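## Task

Get the mint tin and the plastic box into the gray tray, each one standing with its correct side facing up.

## Robot and tools

Robot: two seven-joint Kinova Gen3 arms, left_arm and right_arm. Each ends in a suction cup instead of fingers. The controlled point of each arm is its cup point, the centre of the cup rim (31 mm across). The cup opens along the cup point's own +z axis. About 3 cm behind the rim the tool body widens to roughly 5 cm sideways, so keep that clearance from objects and the other arm. Wrist cameras: cam_left_wrist and cam_right_wrist, each 896x504.

Frame: all positions, orientations and offset axes use the scene frame. Its origin sits at table-top height, halfway between the nominal arm bases; +z points up, +x points out over the table, and left_arm is on the +y side (unrelated to image left/right). Measured bases: left_arm at (-0.054, +0.373, +0.030) m, right_arm at (+0.021, -0.307, +0.030) m. Reported cup positions may be a few cm off, more when reaching far.

Command row (shared by execute_actions and move): one flat list of 14 numbers, each in [-1, 1], covering both arms even when only one moves. Order: left dx, dy, dz, rx, ry, rz, left suction, then right dx, dy, dz, rx, ry, rz, right suction. The six pose numbers are offsets, not poses: they are measured from that arm's Hand target as it stood when the action or move began, along scene axes. Scale: 1.0 = 0.6 m for dx/dy/dz and 180 degrees for rotation; rx, ry, rz form a single rotation vector, turning about the cup point. Sending 0 for all six leaves an arm's request unchanged. Suction is a setting, not an offset: 1 = full vacuum (about 55 kPa), fractions ask for part of it, 0.05 or less is off. It persists, so resend the last value to keep it; writing 0 turns it off.

execute_actions(actions, cameras): actions is a list of actions; each action is a list of up to 15 rows, one per 1/30 s step. A short action repeats its last row until 15 steps. Every row in an action is offset from the action's start pose, and each new action starts from the current Hand target, so repeating an offset moves further. cameras: list of names, ["all"], or []; an empty actions list shows all cameras by default and reports full state.

move(target, speed, blend, blocking, cameras): target is one 14-number row or a list of up to 15 rows; every row is offset from the same starting Hand targets, not from the previous row. Paths are straight, all arms finish together, total capped at 10 s. speed: m/s, 0.002 to 0.5 (default 0.25), one value or one per target; rotation is limited to twice that in rad/s, at most 0.873. blend: corner rounding in m (0 = stop at each target). blocking=false returns after about 0.5 s while the move continues. The result adds a move: line: done (within 3 mm and 2 degrees), off_target, moving, held, or fault, plus limits=paced (pose clipped) or limits=held (step withheld). Done does not mean contact or no contact. Moves do not avoid obstacles or the other arm.

wait(seconds): 0 to 3600, sends nothing new; a running move continues. stop(): brakes a running move. zoom_image(camera, region): camera is cam_left_wrist or cam_right_wrist; region [x0, y0, x1, y1] in pixels of its latest image, at most 504 by 504. clear_fault(arm): left_arm or right_arm, clears a reported torque fault. read_manual(section): licence texts only. finished_scene(scene): give the current scene number to end it; the goal must hold without the robot. After it, make no further call in that reply.

Orientation commands are clipped each step to within 32 degrees of the measured one; large turns can swing the elbow. Cup points often stop short of the Hand target; an execute_actions call, even all zeros, re-requests it, or send the remaining distance.

Results: end_effector_position (m) and end_effector_quat_wxyz in the scene frame, Hand target, Tool commands, suction_measured, part_present (turns 1 at 0.50, back to 0 below 0.45), joint positions, velocities ("within noise" when still), joint torques, flange force along the tool axes (carries held weight and contacts; noisy, "no reading" possible), motor temperatures, and step readings of cup positions for action calls. FAULT, OVER-TEMPERATURE FAULT and MOTOR HOT lines warn of stops.

Picking: turn suction on and press the whole rim onto a smooth flat face, away from edges, holes or seams; check suction_measured rises (near 0 means no seal). Under vacuum the cup shortens, so the object rides up to about 13 mm nearer the tool. To release, lower it until it rests on the tray, set suction off, wait briefly, then lift more than 20 mm. If the cup seals to the table, switch suction off to free it.

Avoid: arms are stiff, so a target even a few mm beyond a firm contact presses hard; fast moves hit harder. Too much joint torque or a joint drifting over 5 degrees causes a torque fault that freezes the arm until clear_fault. Keep the arms and anything they hold apart. Do not drop objects, let them fall far or off the table, or release them while moving. Long holding or stretched poses heat motors; at 75 °C the arm sinks and stops.

Each tool is called as name(argument=value, ...) on one line, values as JSON.

## Session

execute_actions(actions=[])

Scene clock: 0.00 s.
left_arm: end_effector_position=(+0.1293, +0.5390, +0.2956) suction_measured=0.00 part_present=0 end_effector_quat_wxyz=(+0.281, +0.842, -0.376, +0.266) | right_arm: end_effector_position=(+0.0841, -0.5961, +0.1715) suction_measured=0.00 part_present=0 end_effector_quat_wxyz=(-0.453, +0.198, +0.864, -0.092)
Joint positions: left_arm=[-1.181 0.359 -0.165 1.989 0.438 1.528 -2.39] | right_arm=[0.483 0.795 0.337 1.99 0.438 1.157 3.182]
Joint velocities: within noise
Joint torques (N m): no reading
Motor temperatures (°C): left_arm=[36 32 35 40 43 39 42] | right_arm=[32 35 34 36 43 43 43]
Flange force (N): no reading
Hand target: left_arm +0.1293, +0.5390, +0.2956; +0.281, +0.842, -0.376, +0.266 | right_arm +0.0841, -0.5961, +0.1715; -0.453, +0.198, +0.864, -0.092
Tool commands: left_gripper/suction=+0.0 right_gripper/suction=+0.0

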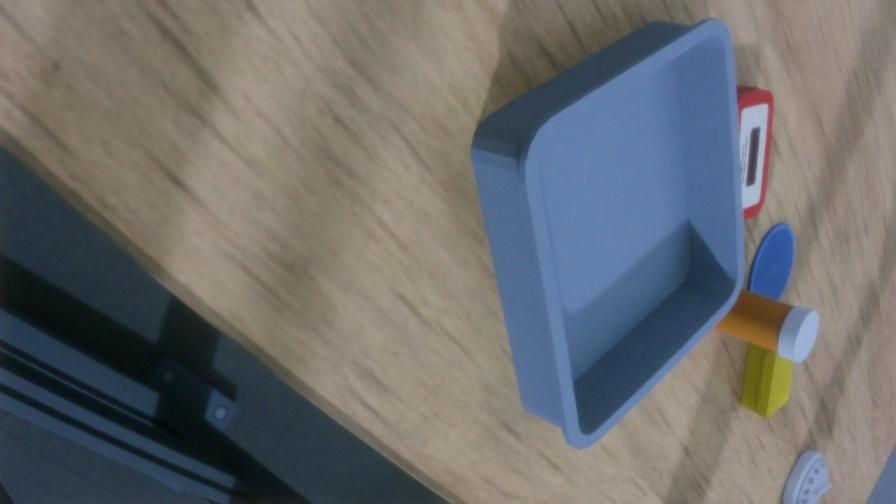

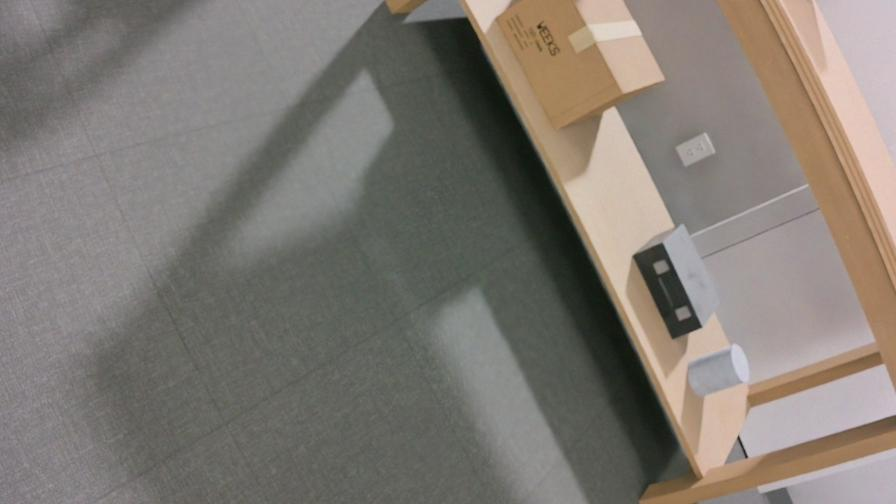

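move(target=[0.484,-0.648,0.208,0.189,0.179,0.253,0,0.693,0.443,0.381,-0.177,-0.268,-0.328,0], speed=0.4, cameras=["all"])

Scene clock: 29.47 s.
left_arm: end_effector_position=(+0.4197, +0.1502, +0.4204) suction_measured=0.00 part_present=0 end_effector_quat_wxyz=(+0.000, +1.000, +0.000, +0.000) | right_arm: end_effector_position=(+0.4999, -0.3303, +0.4001) suction_measured=0.00 part_present=0 end_effector_quat_wxyz=(+0.000, +0.707, +0.707, +0.001)
Joint positions: left_arm=[0.136 0.557 0.539 1.011 -0.276 1.638 0.582] | right_arm=[-0.229 0.417 0.337 1.256 -0.136 1.489 1.681]
Joint torques (N m): left_arm=[-0.46 -15.15 1.97 -7.58 0.04 0.41 -0.45] | right_arm=[0.87 -13.13 1.47 -9.34 0.02 -0.09 0.35]
Flange force (N): left_arm=[-4.8 -0.4 4.3] | right_arm=[3.1 -10.9 6.9]
Hand target: left_arm +0.4197, +0.1502, +0.4204; +0.000, +1.000, +0.000, +0.000 | right_arm +0.4999, -0.3303, +0.4001; +0.000, +0.707, +0.707, +0.001
Off the commanded pose: left_arm 0.000 m, 0 deg | right_arm 0.000 m, 0 deg.
move: done

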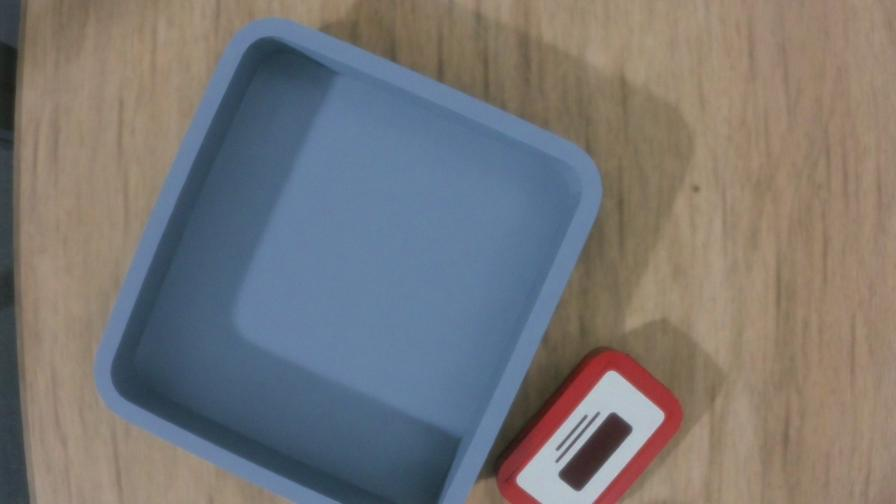

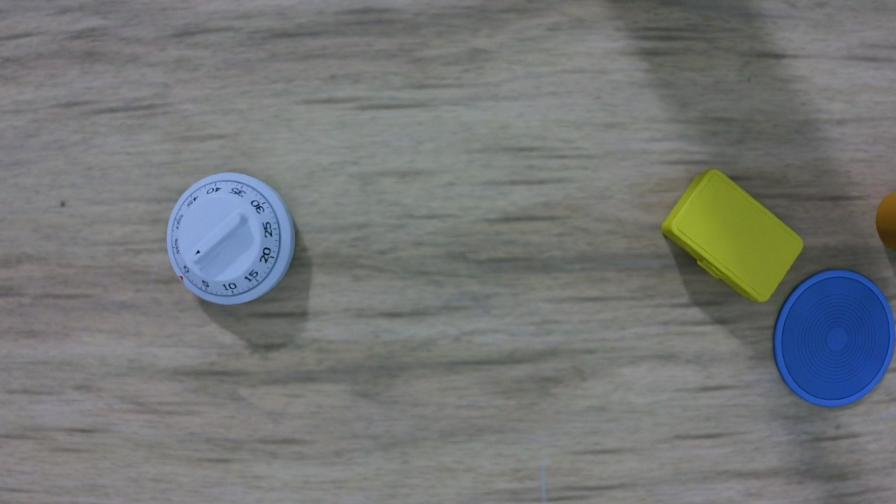

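move(target=[0.133,-0.042,-0.367,0,0,0,0,-0.133,0.253,-0.333,0,0,0,0], speed=0.3, cameras=["all"])

Scene clock: 47.43 s.
left_arm: end_effector_position=(+0.4995, +0.1250, +0.2003) suction_measured=0.00 part_present=0 end_effector_quat_wxyz=(+0.000, +1.000, +0.000, +0.000) | right_arm: end_effector_position=(+0.4201, -0.1785, +0.2003) suction_measured=0.00 part_present=0 end_effector_quat_wxyz=(+0.000, +0.707, +0.707, +0.001)
Joint positions: left_arm=[0.176 0.886 0.468 1.121 -0.382 1.217 0.619] | right_arm=[-0.552 0.474 0.229 1.863 -0.142 0.82 1.338]
Joint torques (N m): left_arm=[-0.37 -19.42 2.64 -7.34 0.07 0.25 -0.41] | right_arm=[1.12 -12.29 1.16 -7.6 -0.03 -0.17 0.35]
Flange force (N): left_arm=[-6.5 -1.6 2.8] | right_arm=[0.4 -10.0 1.5]
Hand target: left_arm +0.4995, +0.1250, +0.2002; +0.000, +1.000, +0.000, +0.000 | right_arm +0.4201, -0.1785, +0.2003; +0.000, +0.707, +0.707, +0.001
Off the commanded pose: left_arm 0.000 m, 0 deg | right_arm 0.000 m, 0 deg.
move: done

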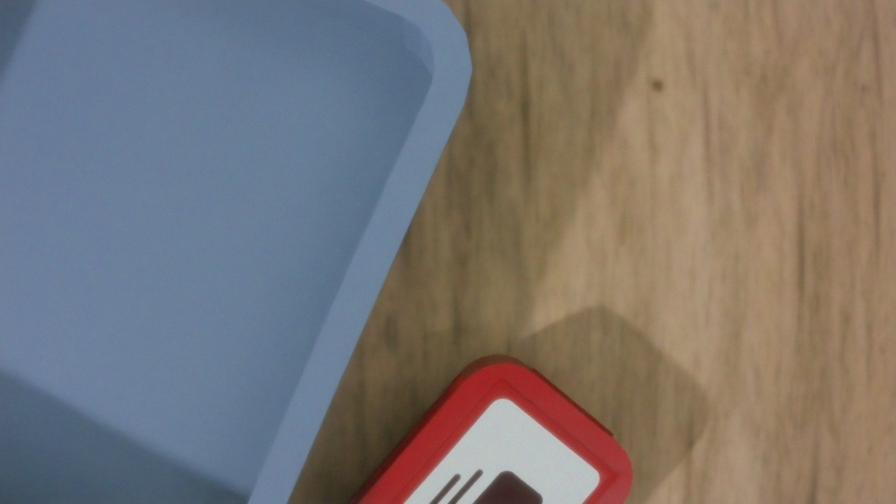

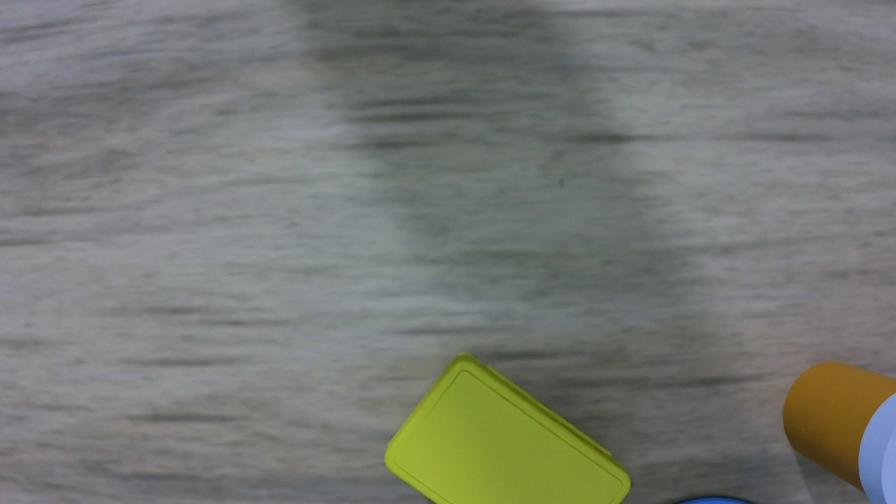

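move(target=[0.025,-0.133,0,0,0,0,0,0.117,0.033,0,0,0,0,0], cameras=["all"])

move(target=[0,0,-0.167,0,0,0,0,0,0,-0.167,0,0,0,0], cameras=["all"])

Scene clock: 66.57 s.
left_arm: end_effector_position=(+0.5145, +0.0452, +0.2002) suction_measured=0.00 part_present=0 end_effector_quat_wxyz=(+0.000, +1.000, +0.000, +0.000) | right_arm: end_effector_position=(+0.4903, -0.1587, +0.2003) suction_measured=0.00 part_present=0 end_effector_quat_wxyz=(+0.000, +0.708, +0.707, +0.001)
Joint positions: left_arm=[0.335 1.016 0.462 0.83 -0.398 1.363 0.673] | right_arm=[-0.517 0.61 0.225 1.607 -0.16 0.941 1.351]
Joint torques (N m): left_arm=[-0.33 -21.2 2.4 -7.4 0.05 0.23 -0.44] | right_arm=[0.89 -14.87 1.58 -7.91 0.03 -0.08 0.38]
Flange force (N): left_arm=[-7.5 -3.0 2.7] | right_arm=[-0.5 -10.0 1.9]
Hand target: left_arm +0.5145, +0.0452, +0.2002; +0.000, +1.000, +0.000, +0.000 | right_arm +0.4903, -0.1587, +0.2003; +0.000, +0.708, +0.707, +0.001
Off the commanded pose: left_arm 0.000 m, 0 deg | right_arm 0.000 m, 0 deg.
move: done

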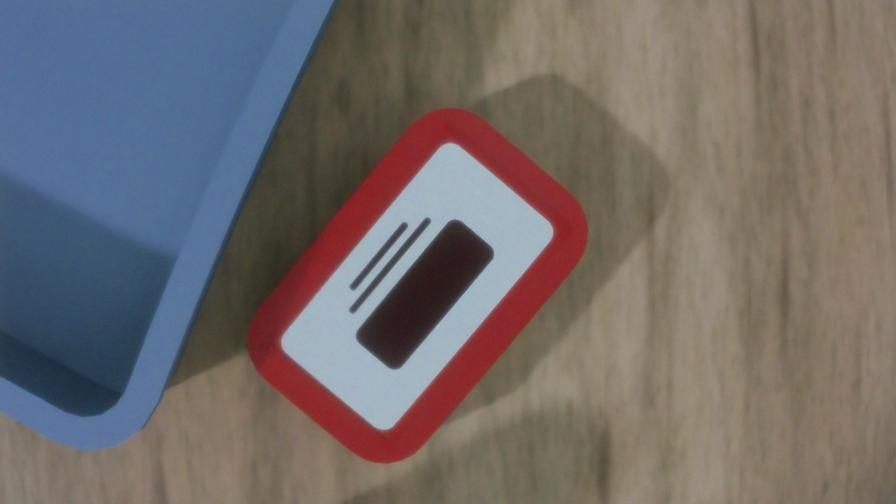

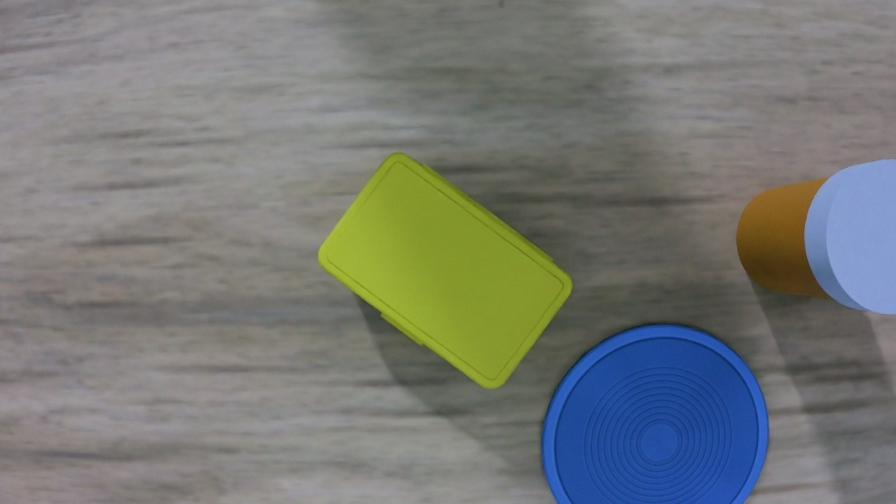

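Scene clock: 67.50 s.
left_arm: end_effector_position=(+0.5145, +0.0452, +0.1001) suction_measured=0.00 part_present=0 end_effector_quat_wxyz=(+0.000, +1.000, +0.000, +0.000) | right_arm: end_effector_position=(+0.4903, -0.1587, +0.1001) suction_measured=0.00 part_present=0 end_effector_quat_wxyz=(+0.000, +0.708, +0.707, +0.001)
Joint positions: left_arm=[0.33 1.121 0.434 0.94 -0.427 1.157 0.705] | right_arm=[-0.491 0.774 0.185 1.691 -0.203 0.694 1.386]
Joint torques (N m): left_arm=[-0.39 -21.84 2.63 -7 0.04 0.24 -0.4] | right_arm=[0.96 -16.11 1.53 -6.74 0.01 -0.14 0.31]
Flange force (N): left_arm=[-7.0 -2.7 1.8] | right_arm=[-0.3 -9.4 0.1]
Hand target: left_arm +0.5145, +0.0452, +0.1000; +0.000, +1.000, +0.000, +0.000 | right_arm +0.4903, -0.1587, +0.1001; +0.000, +0.708, +0.707, +0.001
Off the commanded pose: left_arm 0.000 m, 0 deg | right_arm 0.000 m, 0 deg.
move: done

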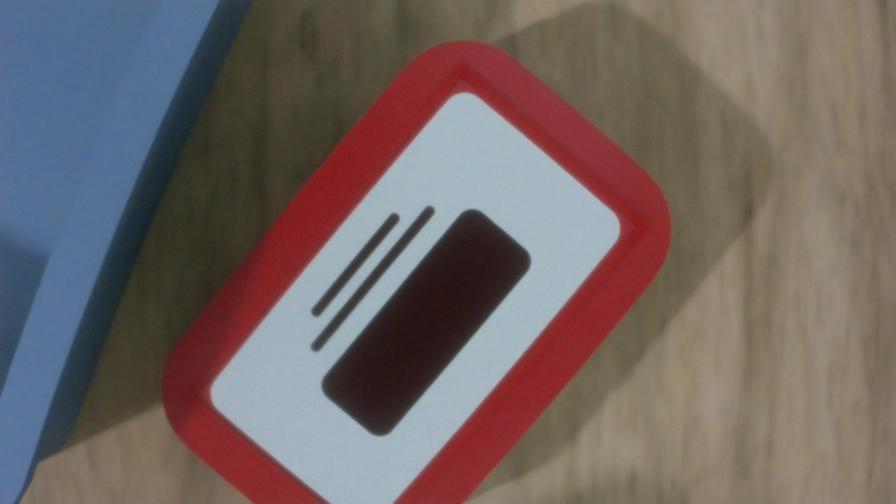

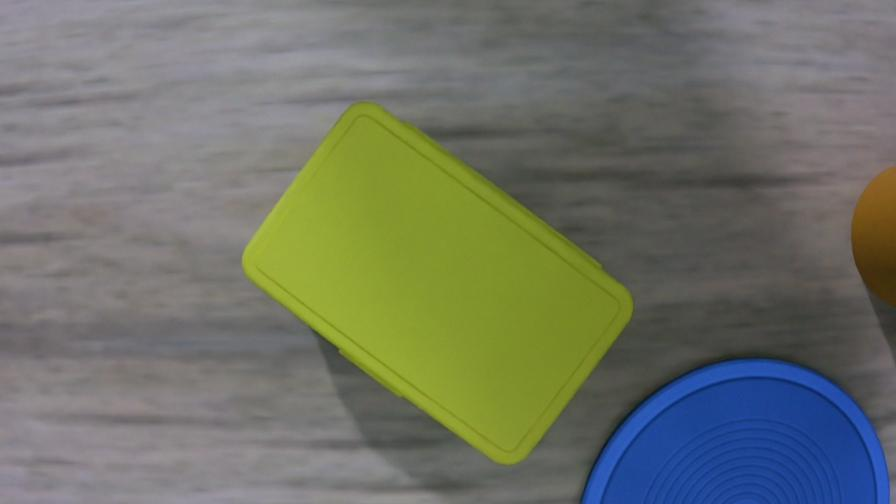

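move(target=[[-0.0025,0.0687,-0.11,0,0,0,1,-0.0808,-0.0087,-0.095,0,0,0,1],[-0.0025,0.0687,-0.15,0,0,0,1,-0.0808,-0.0087,-0.127,0,0,0,1]], speed=[0.25,0.04], blend=[0.005,0])

wait(seconds=0.6)

Scene clock: 91.23 s.
left_arm: end_effector_position=(+0.5131, +0.0864, +0.0103) suction_measured=0.85 part_present=1 end_effector_quat_wxyz=(+0.000, +1.000, +0.000, +0.000) | right_arm: end_effector_position=(+0.4419, -0.1639, +0.0239) suction_measured=0.68 part_present=1 end_effector_quat_wxyz=(+0.000, +0.707, +0.707, +0.001)
Joint positions: left_arm=[0.267 1.204 0.398 1.074 -0.464 0.946 0.696] | right_arm=[-0.486 0.868 0.126 1.876 -0.243 0.411 1.407]
Joint velocities: left_arm=[-0.001 0.005 0 0 0 -0.002 0] | right_arm=[within noise]
Joint torques (N m): left_arm=[0.05 -2.45 -0.09 -4.91 -0.63 -3.88 -0.41] | right_arm=[0.99 -16.02 1.36 -5.2 0.02 -0.12 0.36]
Flange force (N): left_arm=[-22.9 -11.0 -37.3] | right_arm=[0.2 -8.7 -0.5]
Hand target: left_arm +0.5130, +0.0864, +0.0100; +0.000, +1.000, +0.000, +0.000 | right_arm +0.4419, -0.1639, +0.0239; +0.000, +0.707, +0.707, +0.001
Off the commanded pose: left_arm 0.000 m, 0 deg | right_arm 0.000 m, 0 deg.
move: done

Scene clock: 91.83 s.
left_arm: end_effector_position=(+0.5130, +0.0864, +0.0100) suction_measured=1.00 part_present=1 end_effector_quat_wxyz=(+0.000, +1.000, +0.000, +0.000) | right_arm: end_effector_position=(+0.4419, -0.1639, +0.0239) suction_measured=0.99 part_present=1 end_effector_quat_wxyz=(+0.000, +0.707, +0.707, +0.001)
Joint positions: left_arm=[0.267 1.204 0.398 1.074 -0.464 0.945 0.696] | right_arm=[-0.486 0.868 0.126 1.876 -0.243 0.411 1.407]
Joint torques (N m): left_arm=[-0.02 -0.23 -0.47 -4.62 -0.69 -4.2 -0.41] | right_arm=[0.98 -15.64 1.38 -5.18 -0.06 -0.08 0.39]
Flange force (N): left_arm=[-24.6 -11.7 -41.5] | right_arm=[0.0 -9.1 -1.3]
Hand target: left_arm +0.5130, +0.0864, +0.0100; +0.000, +1.000, +0.000, +0.000 | right_arm +0.4419, -0.1639, +0.0239; +0.000, +0.707, +0.707, +0.001
Tool commands: left_gripper/suction=+1.0 right_gripper/suction=+1.0
Off the commanded pose: left_arm 0.000 m, 0 deg | right_arm 0.000 m, 0 deg.
wait: 0.60 s; at rest by 0.17 s

move(target=[[0,0,0.15,0,0,0,1,0,0,0.15,0,0,0,1],[-0.18,0.153,0.25,0,0,0.097,1,0,0,0.25,0,0,0.083,1]], blend=[0.04,0], cameras=["all"])

Scene clock: 99.03 s.
left_arm: end_effector_position=(+0.4050, +0.1782, +0.1600) suction_measured=0.99 part_present=1 end_effector_quat_wxyz=(+0.000, +0.988, +0.152, +0.000) | right_arm: end_effector_position=(+0.4419, -0.1639, +0.1739) suction_measured=0.99 part_present=1 end_effector_quat_wxyz=(+0.000, +0.610, +0.793, +0.001)
Joint positions: left_arm=[0.112 0.707 0.398 1.629 -0.336 0.874 0.942] | right_arm=[-0.502 0.559 0.147 1.806 -0.111 0.783 1.55]
Joint torques (N m): left_arm=[-0.36 -16.41 2.32 -6.26 0.08 0.25 -0.41] | right_arm=[0.95 -13.7 1.21 -7.41 -0.02 -0.11 0.36]
Flange force (N): left_arm=[-3.9 -1.3 3.4] | right_arm=[2.3 -9.4 1.7]
Hand target: left_arm +0.4050, +0.1782, +0.1600; +0.000, +0.988, +0.152, +0.000 | right_arm +0.4419, -0.1639, +0.1739; +0.000, +0.610, +0.793, +0.001
Off the commanded pose: left_arm 0.000 m, 0 deg | right_arm 0.000 m, 0 deg.
move: done

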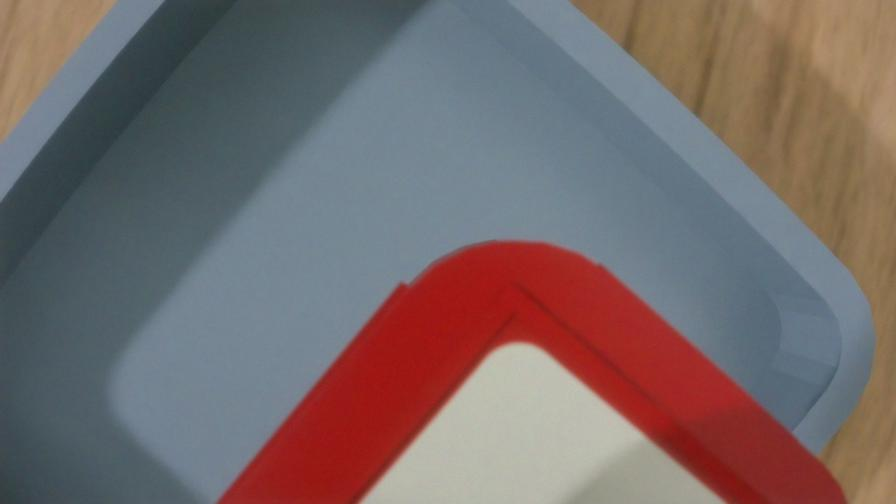

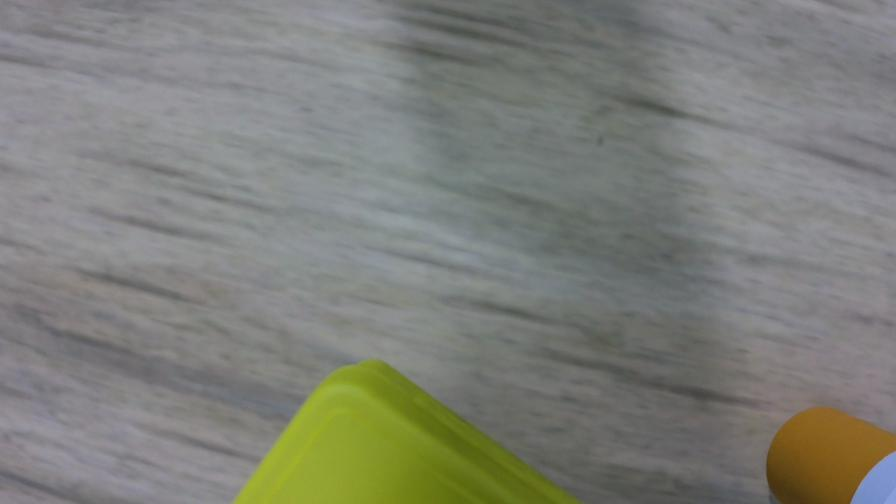

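move(target=[[0.0175,0.0072,-0.21,0,0,0,1,0,0,0,0,0,0,1],[0.0175,0.0072,-0.2467,0,0,0,1,0,0,0,0,0,0,1]], speed=[0.2,0.04], blend=[0.005,0])

Scene clock: 119.60 s.
left_arm: end_effector_position=(+0.4156, +0.1825, +0.0123) suction_measured=0.98 part_present=1 end_effector_quat_wxyz=(+0.000, +0.988, +0.152, +0.000) | right_arm: end_effector_position=(+0.4419, -0.1639, +0.1739) suction_measured=0.98 part_present=1 end_effector_quat_wxyz=(+0.000, +0.610, +0.793, +0.001)
Joint positions: left_arm=[0.168 0.981 0.285 1.648 -0.444 0.577 1.009] | right_arm=[-0.502 0.559 0.147 1.806 -0.111 0.783 1.55]
Joint torques (N m): left_arm=[-0.16 9.62 -1.96 -2.25 -0.53 -2.93 -0.37] | right_arm=[0.95 -13.76 1.13 -7.48 -0.02 -0.1 0.4]
Flange force (N): left_arm=[-16.8 -12.6 -61.5] | right_arm=[2.4 -9.6 1.8]
Hand target: left_arm +0.4155, +0.1825, +0.0120; +0.000, +0.988, +0.152, +0.000 | right_arm +0.4419, -0.1639, +0.1739; +0.000, +0.610, +0.793, +0.001
Off the commanded pose: left_arm 0.000 m, 0 deg | right_arm 0.000 m, 0 deg.
move: done

move(target=[0,0,0.008,0,0,0,1,0,0,0,0,0,0,1], speed=0.05)

execute_actions(actions=[[[0,0,0,0,0,0,0,0,0,0,0,0,0,1]]])

wait(seconds=0.4)

move(target=[0,0,0.2,0,0,0,0,0,0,0,0,0,0,1], speed=0.15, cameras=["cam_left_wrist"])

Scene clock: 125.50 s.
left_arm: end_effector_position=(+0.4154, +0.1826, +0.0168) suction_measured=0.96 part_present=1 end_effector_quat_wxyz=(+0.000, +0.988, +0.152, +0.000) | right_arm: end_effector_position=(+0.4419, -0.1639, +0.1739) suction_measured=0.99 part_present=1 end_effector_quat_wxyz=(+0.000, +0.610, +0.793, +0.001)
Joint positions: left_arm=[0.166 0.972 0.289 1.65 -0.442 0.586 1.007] | right_arm=[-0.502 0.559 0.147 1.806 -0.111 0.783 1.55]
Joint torques (N m): left_arm=[-0.36 -18.2 2.29 -4.66 0.11 0.29 -0.42] | right_arm=[0.93 -13.71 1.13 -7.4 0.01 -0.07 0.36]
Flange force (N): left_arm=[-4.8 -2.1 2.3] | right_arm=[2.3 -9.4 1.8]
Hand target: left_arm +0.4155, +0.1825, +0.0168; +0.000, +0.988, +0.152, +0.000 | right_arm +0.4419, -0.1639, +0.1739; +0.000, +0.610, +0.793, +0.001
Off the commanded pose: left_arm 0.000 m, 0 deg | right_arm 0.000 m, 0 deg.
move: done

Scene clock: 126.20 s.
left_arm: end_effector_position=(+0.4155, +0.1825, +0.0168) suction_measured=0.00 part_present=0 end_effector_quat_wxyz=(+0.000, +0.988, +0.152, +0.000) | right_arm: end_effector_position=(+0.4419, -0.1639, +0.1739) suction_measured=0.98 part_present=1 end_effector_quat_wxyz=(+0.000, +0.610, +0.793, +0.001)
Joint positions: left_arm=[0.166 0.972 0.289 1.65 -0.442 0.586 1.007] | right_arm=[-0.502 0.559 0.147 1.806 -0.111 0.783 1.55]
Joint torques (N m): left_arm=[-0.32 -14.65 1.69 -4.41 0 -0.15 -0.39] | right_arm=[0.95 -13.7 1.09 -7.46 -0.03 -0.07 0.41]
Hand target: left_arm +0.4155, +0.1825, +0.0168; +0.000, +0.988, +0.152, +0.000 | right_arm +0.4419, -0.1639, +0.1739; +0.000, +0.610, +0.793, +0.001
Off the commanded pose: left_arm 0.000 m, 0 deg | right_arm 0.000 m, 0 deg.
Step readings (end_effector_position of left_arm | right_arm):
0: (+0.4154, +0.1826, +0.0168) | (+0.4419, -0.1639, +0.1739)
1: (+0.4154, +0.1825, +0.0168) | (+0.4419, -0.1639, +0.1739)
2: (+0.4155, +0.1825, +0.0170) | (+0.4419, -0.1639, +0.1739)
4: (+0.4155, +0.1825, +0.0170) | (+0.4419, -0.1639, +0.1739)
8: (+0.4155, +0.1825, +0.0170) | (+0.4419, -0.1639, +0.1739)
15: (+0.4155, +0.1825, +0.0169) | (+0.4419, -0.1639, +0.1739)

Scene clock: 126.60 s.
left_arm: end_effector_position=(+0.4155, +0.1825, +0.0168) suction_measured=0.00 part_present=0 end_effector_quat_wxyz=(+0.000, +0.988, +0.152, +0.000) | right_arm: end_effector_position=(+0.4419, -0.1639, +0.1739) suction_measured=0.98 part_present=1 end_effector_quat_wxyz=(+0.000, +0.610, +0.793, +0.001)
Joint positions: left_arm=[0.166 0.972 0.289 1.65 -0.442 0.586 1.007] | right_arm=[-0.502 0.559 0.147 1.806 -0.111 0.783 1.55]
Joint torques (N m): left_arm=[-0.3 -14.67 1.73 -4.39 -0.02 -0.17 -0.39] | right_arm=[1.04 -13.77 1.09 -7.45 -0.03 -0.08 0.3]
Flange force (N): left_arm=[-6.3 -3.5 -6.0] | right_arm=[2.4 -9.5 1.9]
Hand target: left_arm +0.4155, +0.1825, +0.0168; +0.000, +0.988, +0.152, +0.000 | right_arm +0.4419, -0.1639, +0.1739; +0.000, +0.610, +0.793, +0.001
Tool commands: left_gripper/suction=+0.0 right_gripper/suction=+1.0
Off the commanded pose: left_arm 0.000 m, 0 deg | right_arm 0.000 m, 0 deg.
wait: 0.40 s; at rest by 0.17 s

Scene clock: 127.87 s.
left_arm: end_effector_position=(+0.4155, +0.1825, +0.1368) suction_measured=0.00 part_present=0 end_effector_quat_wxyz=(+0.000, +0.988, +0.152, +0.000) | right_arm: end_effector_position=(+0.4419, -0.1639, +0.1739) suction_measured=0.96 part_present=1 end_effector_quat_wxyz=(+0.000, +0.610, +0.793, +0.001)
Joint positions: left_arm=[0.108 0.758 0.386 1.618 -0.357 0.837 0.939] | right_arm=[-0.502 0.559 0.147 1.806 -0.111 0.783 1.55]
Joint torques (N m): left_arm=[-0.32 -16.32 2.2 -5.92 0.09 0.23 -0.44] | right_arm=[0.98 -13.87 1.17 -7.41 0.07 -0.08 0.41]
Flange force (N): left_arm=[-4.4 -1.8 1.9] | right_arm=[2.5 -9.2 2.0]
Hand target: left_arm +0.4155, +0.1825, +0.1368; +0.000, +0.988, +0.152, +0.000 | right_arm +0.4419, -0.1639, +0.1739; +0.000, +0.610, +0.793, +0.001
Off the commanded pose: left_arm 0.000 m, 0 deg | right_arm 0.000 m, 0 deg.
move: done

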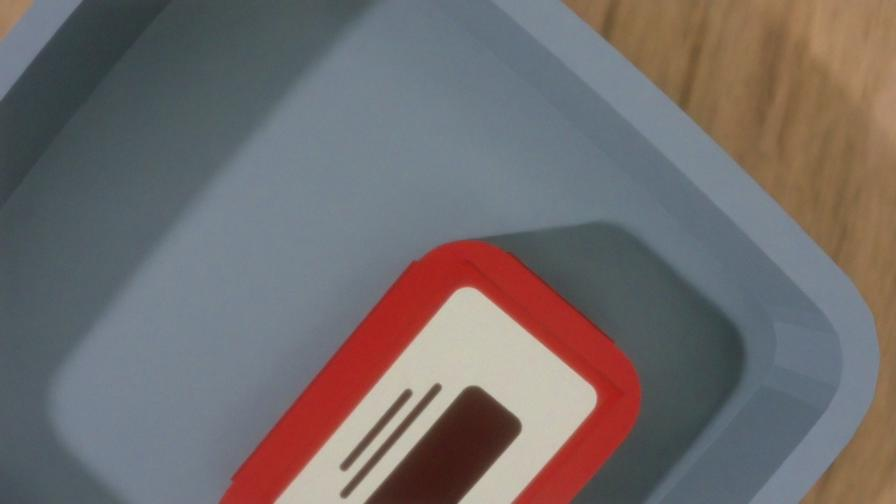

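move(target=[[-0.275,0.567,0.267,0,0,0,0,-0.155,0.625,0,0,0,0,1],[-0.275,0.567,0.267,0,0,0,0,-0.155,0.625,-0.2,0,0,0,1],[-0.275,0.567,0.267,0,0,0,0,-0.155,0.625,-0.245,0,0,0,1]], speed=[0.3,0.2,0.04], blend=[0.01,0.005,0], cameras=["cam_right_wrist"])

Scene clock: 150.83 s.
left_arm: end_effector_position=(+0.2505, +0.5227, +0.2970) suction_measured=0.00 part_present=0 end_effector_quat_wxyz=(+0.000, +0.988, +0.152, +0.000) | right_arm: end_effector_position=(+0.3489, +0.2111, +0.0269) suction_measured=0.96 part_present=1 end_effector_quat_wxyz=(+0.000, +0.610, +0.793, +0.001)
Joint positions: left_arm=[-0.807 0.16 0.33 1.946 -0.061 1.045 -0.151] | right_arm=[-1.117 1.098 0.109 1.189 -0.127 0.86 0.865]
Joint torques (N m): left_arm=[-0.32 -7.93 0.57 -7.21 0.07 0.23 -0.41] | right_arm=[0.99 -20.64 1.34 -7.81 0 -0.27 0.34]
Flange force (N): left_arm=[-3.2 2.3 3.2] | right_arm=[-6.7 -10.4 -0.8]
Hand target: left_arm +0.2505, +0.5227, +0.2970; +0.000, +0.988, +0.152, +0.000 | right_arm +0.3489, +0.2111, +0.0268; +0.000, +0.610, +0.793, +0.001
Off the commanded pose: left_arm 0.000 m, 0 deg | right_arm 0.000 m, 0 deg.
move: done

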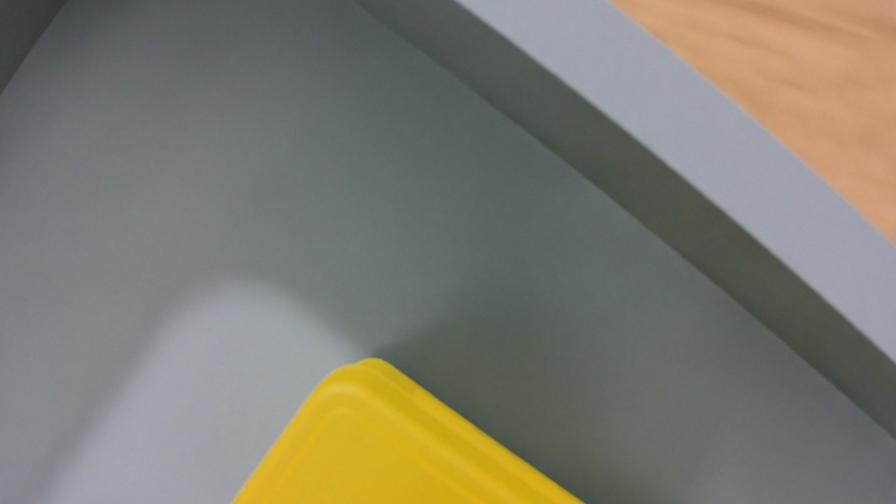

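move(target=[0,0,0,0,0,0,0,0,0,-0.0075,0,0,0,1], speed=0.03)

Scene clock: 153.13 s.
left_arm: end_effector_position=(+0.2505, +0.5227, +0.2970) suction_measured=0.00 part_present=0 end_effector_quat_wxyz=(+0.000, +0.988, +0.152, +0.000) | right_arm: end_effector_position=(+0.3489, +0.2112, +0.0225) suction_measured=1.00 part_present=1 end_effector_quat_wxyz=(+0.000, +0.610, +0.793, +0.001)
Joint positions: left_arm=[-0.807 0.16 0.33 1.946 -0.061 1.045 -0.151] | right_arm=[-1.116 1.105 0.108 1.188 -0.128 0.853 0.865]
Joint torques (N m): left_arm=[-0.36 -7.88 0.56 -7.28 0.06 0.26 -0.38] | right_arm=[0.79 0.96 -0.15 -2.7 -0.13 -2.44 0.35]
Flange force (N): left_arm=[-3.5 2.4 3.4] | right_arm=[-13.4 -17.1 -40.1]
Hand target: left_arm +0.2505, +0.5227, +0.2970; +0.000, +0.988, +0.152, +0.000 | right_arm +0.3489, +0.2111, +0.0224; +0.000, +0.610, +0.793, +0.001
Off the commanded pose: left_arm 0.000 m, 0 deg | right_arm 0.000 m, 0 deg.
move: done

Contact at roughly .0255. Raise slightly, release, lift.

move(target=[0,0,0,0,0,0,0,0,0,0.0055,0,0,0,1], speed=0.05)

execute_actions(actions=[[[0,0,0,0,0,0,0,0,0,0,0,0,0,0]]])

move(target=[0,0,0,0,0,0,0,0,0,0.2,0,0,0,0], speed=0.15, cameras=["cam_right_wrist"])

Scene clock: 157.73 s.
left_arm: end_effector_position=(+0.2505, +0.5227, +0.2970) suction_measured=0.00 part_present=0 end_effector_quat_wxyz=(+0.000, +0.988, +0.152, +0.000) | right_arm: end_effector_position=(+0.3488, +0.2110, +0.0256) suction_measured=0.99 part_present=1 end_effector_quat_wxyz=(+0.000, +0.610, +0.793, +0.001)
Joint positions: left_arm=[-0.807 0.16 0.33 1.946 -0.061 1.045 -0.151] | right_arm=[-1.116 1.1 0.108 1.189 -0.127 0.858 0.865]
Joint torques (N m): left_arm=[-0.29 -7.88 0.56 -7.24 0.04 0.21 -0.41] | right_arm=[1 -20.81 1.29 -7.79 0.03 -0.1 0.42]
Flange force (N): left_arm=[-3.4 2.3 3.1] | right_arm=[-6.7 -10.6 -0.3]
Hand target: left_arm +0.2505, +0.5227, +0.2970; +0.000, +0.988, +0.152, +0.000 | right_arm +0.3488, +0.2111, +0.0257; +0.000, +0.610, +0.793, +0.001
Off the commanded pose: left_arm 0.000 m, 0 deg | right_arm 0.000 m, 0 deg.
move: done

Scene clock: 158.43 s.
left_arm: end_effector_position=(+0.2505, +0.5227, +0.2970) suction_measured=0.00 part_present=0 end_effector_quat_wxyz=(+0.000, +0.988, +0.152, +0.000) | right_arm: end_effector_position=(+0.3489, +0.2111, +0.0257) suction_measured=0.00 part_present=0 end_effector_quat_wxyz=(+0.000, +0.610, +0.793, +0.001)
Joint positions: left_arm=[-0.807 0.16 0.33 1.946 -0.061 1.045 -0.151] | right_arm=[-1.116 1.1 0.108 1.189 -0.127 0.858 0.865]
Joint torques (N m): left_arm=[-0.37 -7.88 0.61 -7.25 0.05 0.23 -0.41] | right_arm=[1.05 -16.35 1.07 -6.62 -0.02 -0.55 0.32]
Hand target: left_arm +0.2505, +0.5227, +0.2970; +0.000, +0.988, +0.152, +0.000 | right_arm +0.3488, +0.2111, +0.0256; +0.000, +0.610, +0.793, +0.001
Off the commanded pose: left_arm 0.000 m, 0 deg | right_arm 0.000 m, 0 deg.
Step readings (end_effector_position of left_arm | right_arm):
0: (+0.2505, +0.5227, +0.2970) | (+0.3488, +0.2110, +0.0256)
1: (+0.2505, +0.5227, +0.2970) | (+0.3488, +0.2110, +0.0256)
2: (+0.2505, +0.5227, +0.2970) | (+0.3489, +0.2111, +0.0258)
4: (+0.2505, +0.5227, +0.2970) | (+0.3489, +0.2112, +0.0259)
8: (+0.2505, +0.5227, +0.2970) | (+0.3489, +0.2112, +0.0259)
15: (+0.2505, +0.5227, +0.2970) | (+0.3489, +0.2111, +0.0257)

Scene clock: 159.67 s.
left_arm: end_effector_position=(+0.2505, +0.5227, +0.2970) suction_measured=0.00 part_present=0 end_effector_quat_wxyz=(+0.000, +0.988, +0.152, +0.000) | right_arm: end_effector_position=(+0.3488, +0.2111, +0.1456) suction_measured=0.00 part_present=0 end_effector_quat_wxyz=(+0.000, +0.610, +0.793, +0.001)
Joint positions: left_arm=[-0.807 0.16 0.33 1.946 -0.061 1.045 -0.151] | right_arm=[-1.124 0.924 0.127 1.143 -0.114 1.08 0.856]
Joint torques (N m): left_arm=[-0.36 -7.89 0.57 -7.21 0.07 0.2 -0.44] | right_arm=[0.98 -19.62 1.4 -8.79 0 0.07 0.39]
Flange force (N): left_arm=[-3.2 2.5 3.1] | right_arm=[-8.4 -12.3 2.1]
Hand target: left_arm +0.2505, +0.5227, +0.2970; +0.000, +0.988, +0.152, +0.000 | right_arm +0.3488, +0.2111, +0.1456; +0.000, +0.610, +0.793, +0.001
Off the commanded pose: left_arm 0.000 m, 0 deg | right_arm 0.000 m, 0 deg.
move: done

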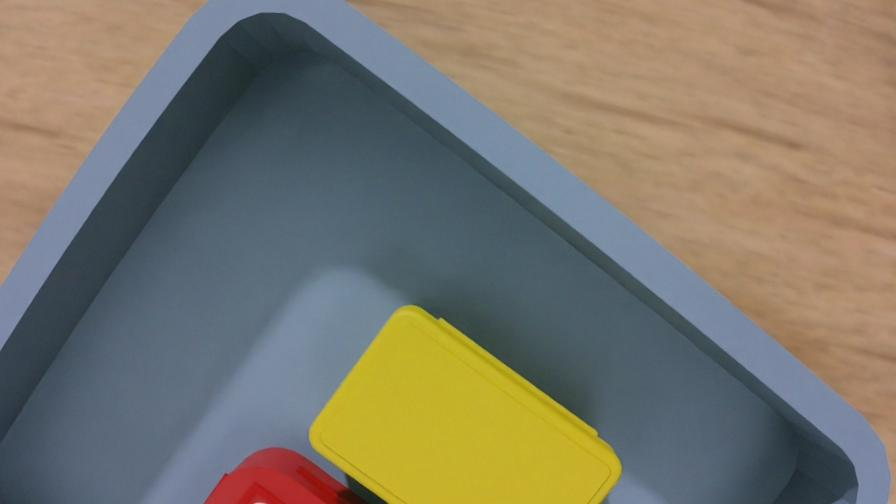

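finished_scene(scene=2)

The scene is finished: the task was done.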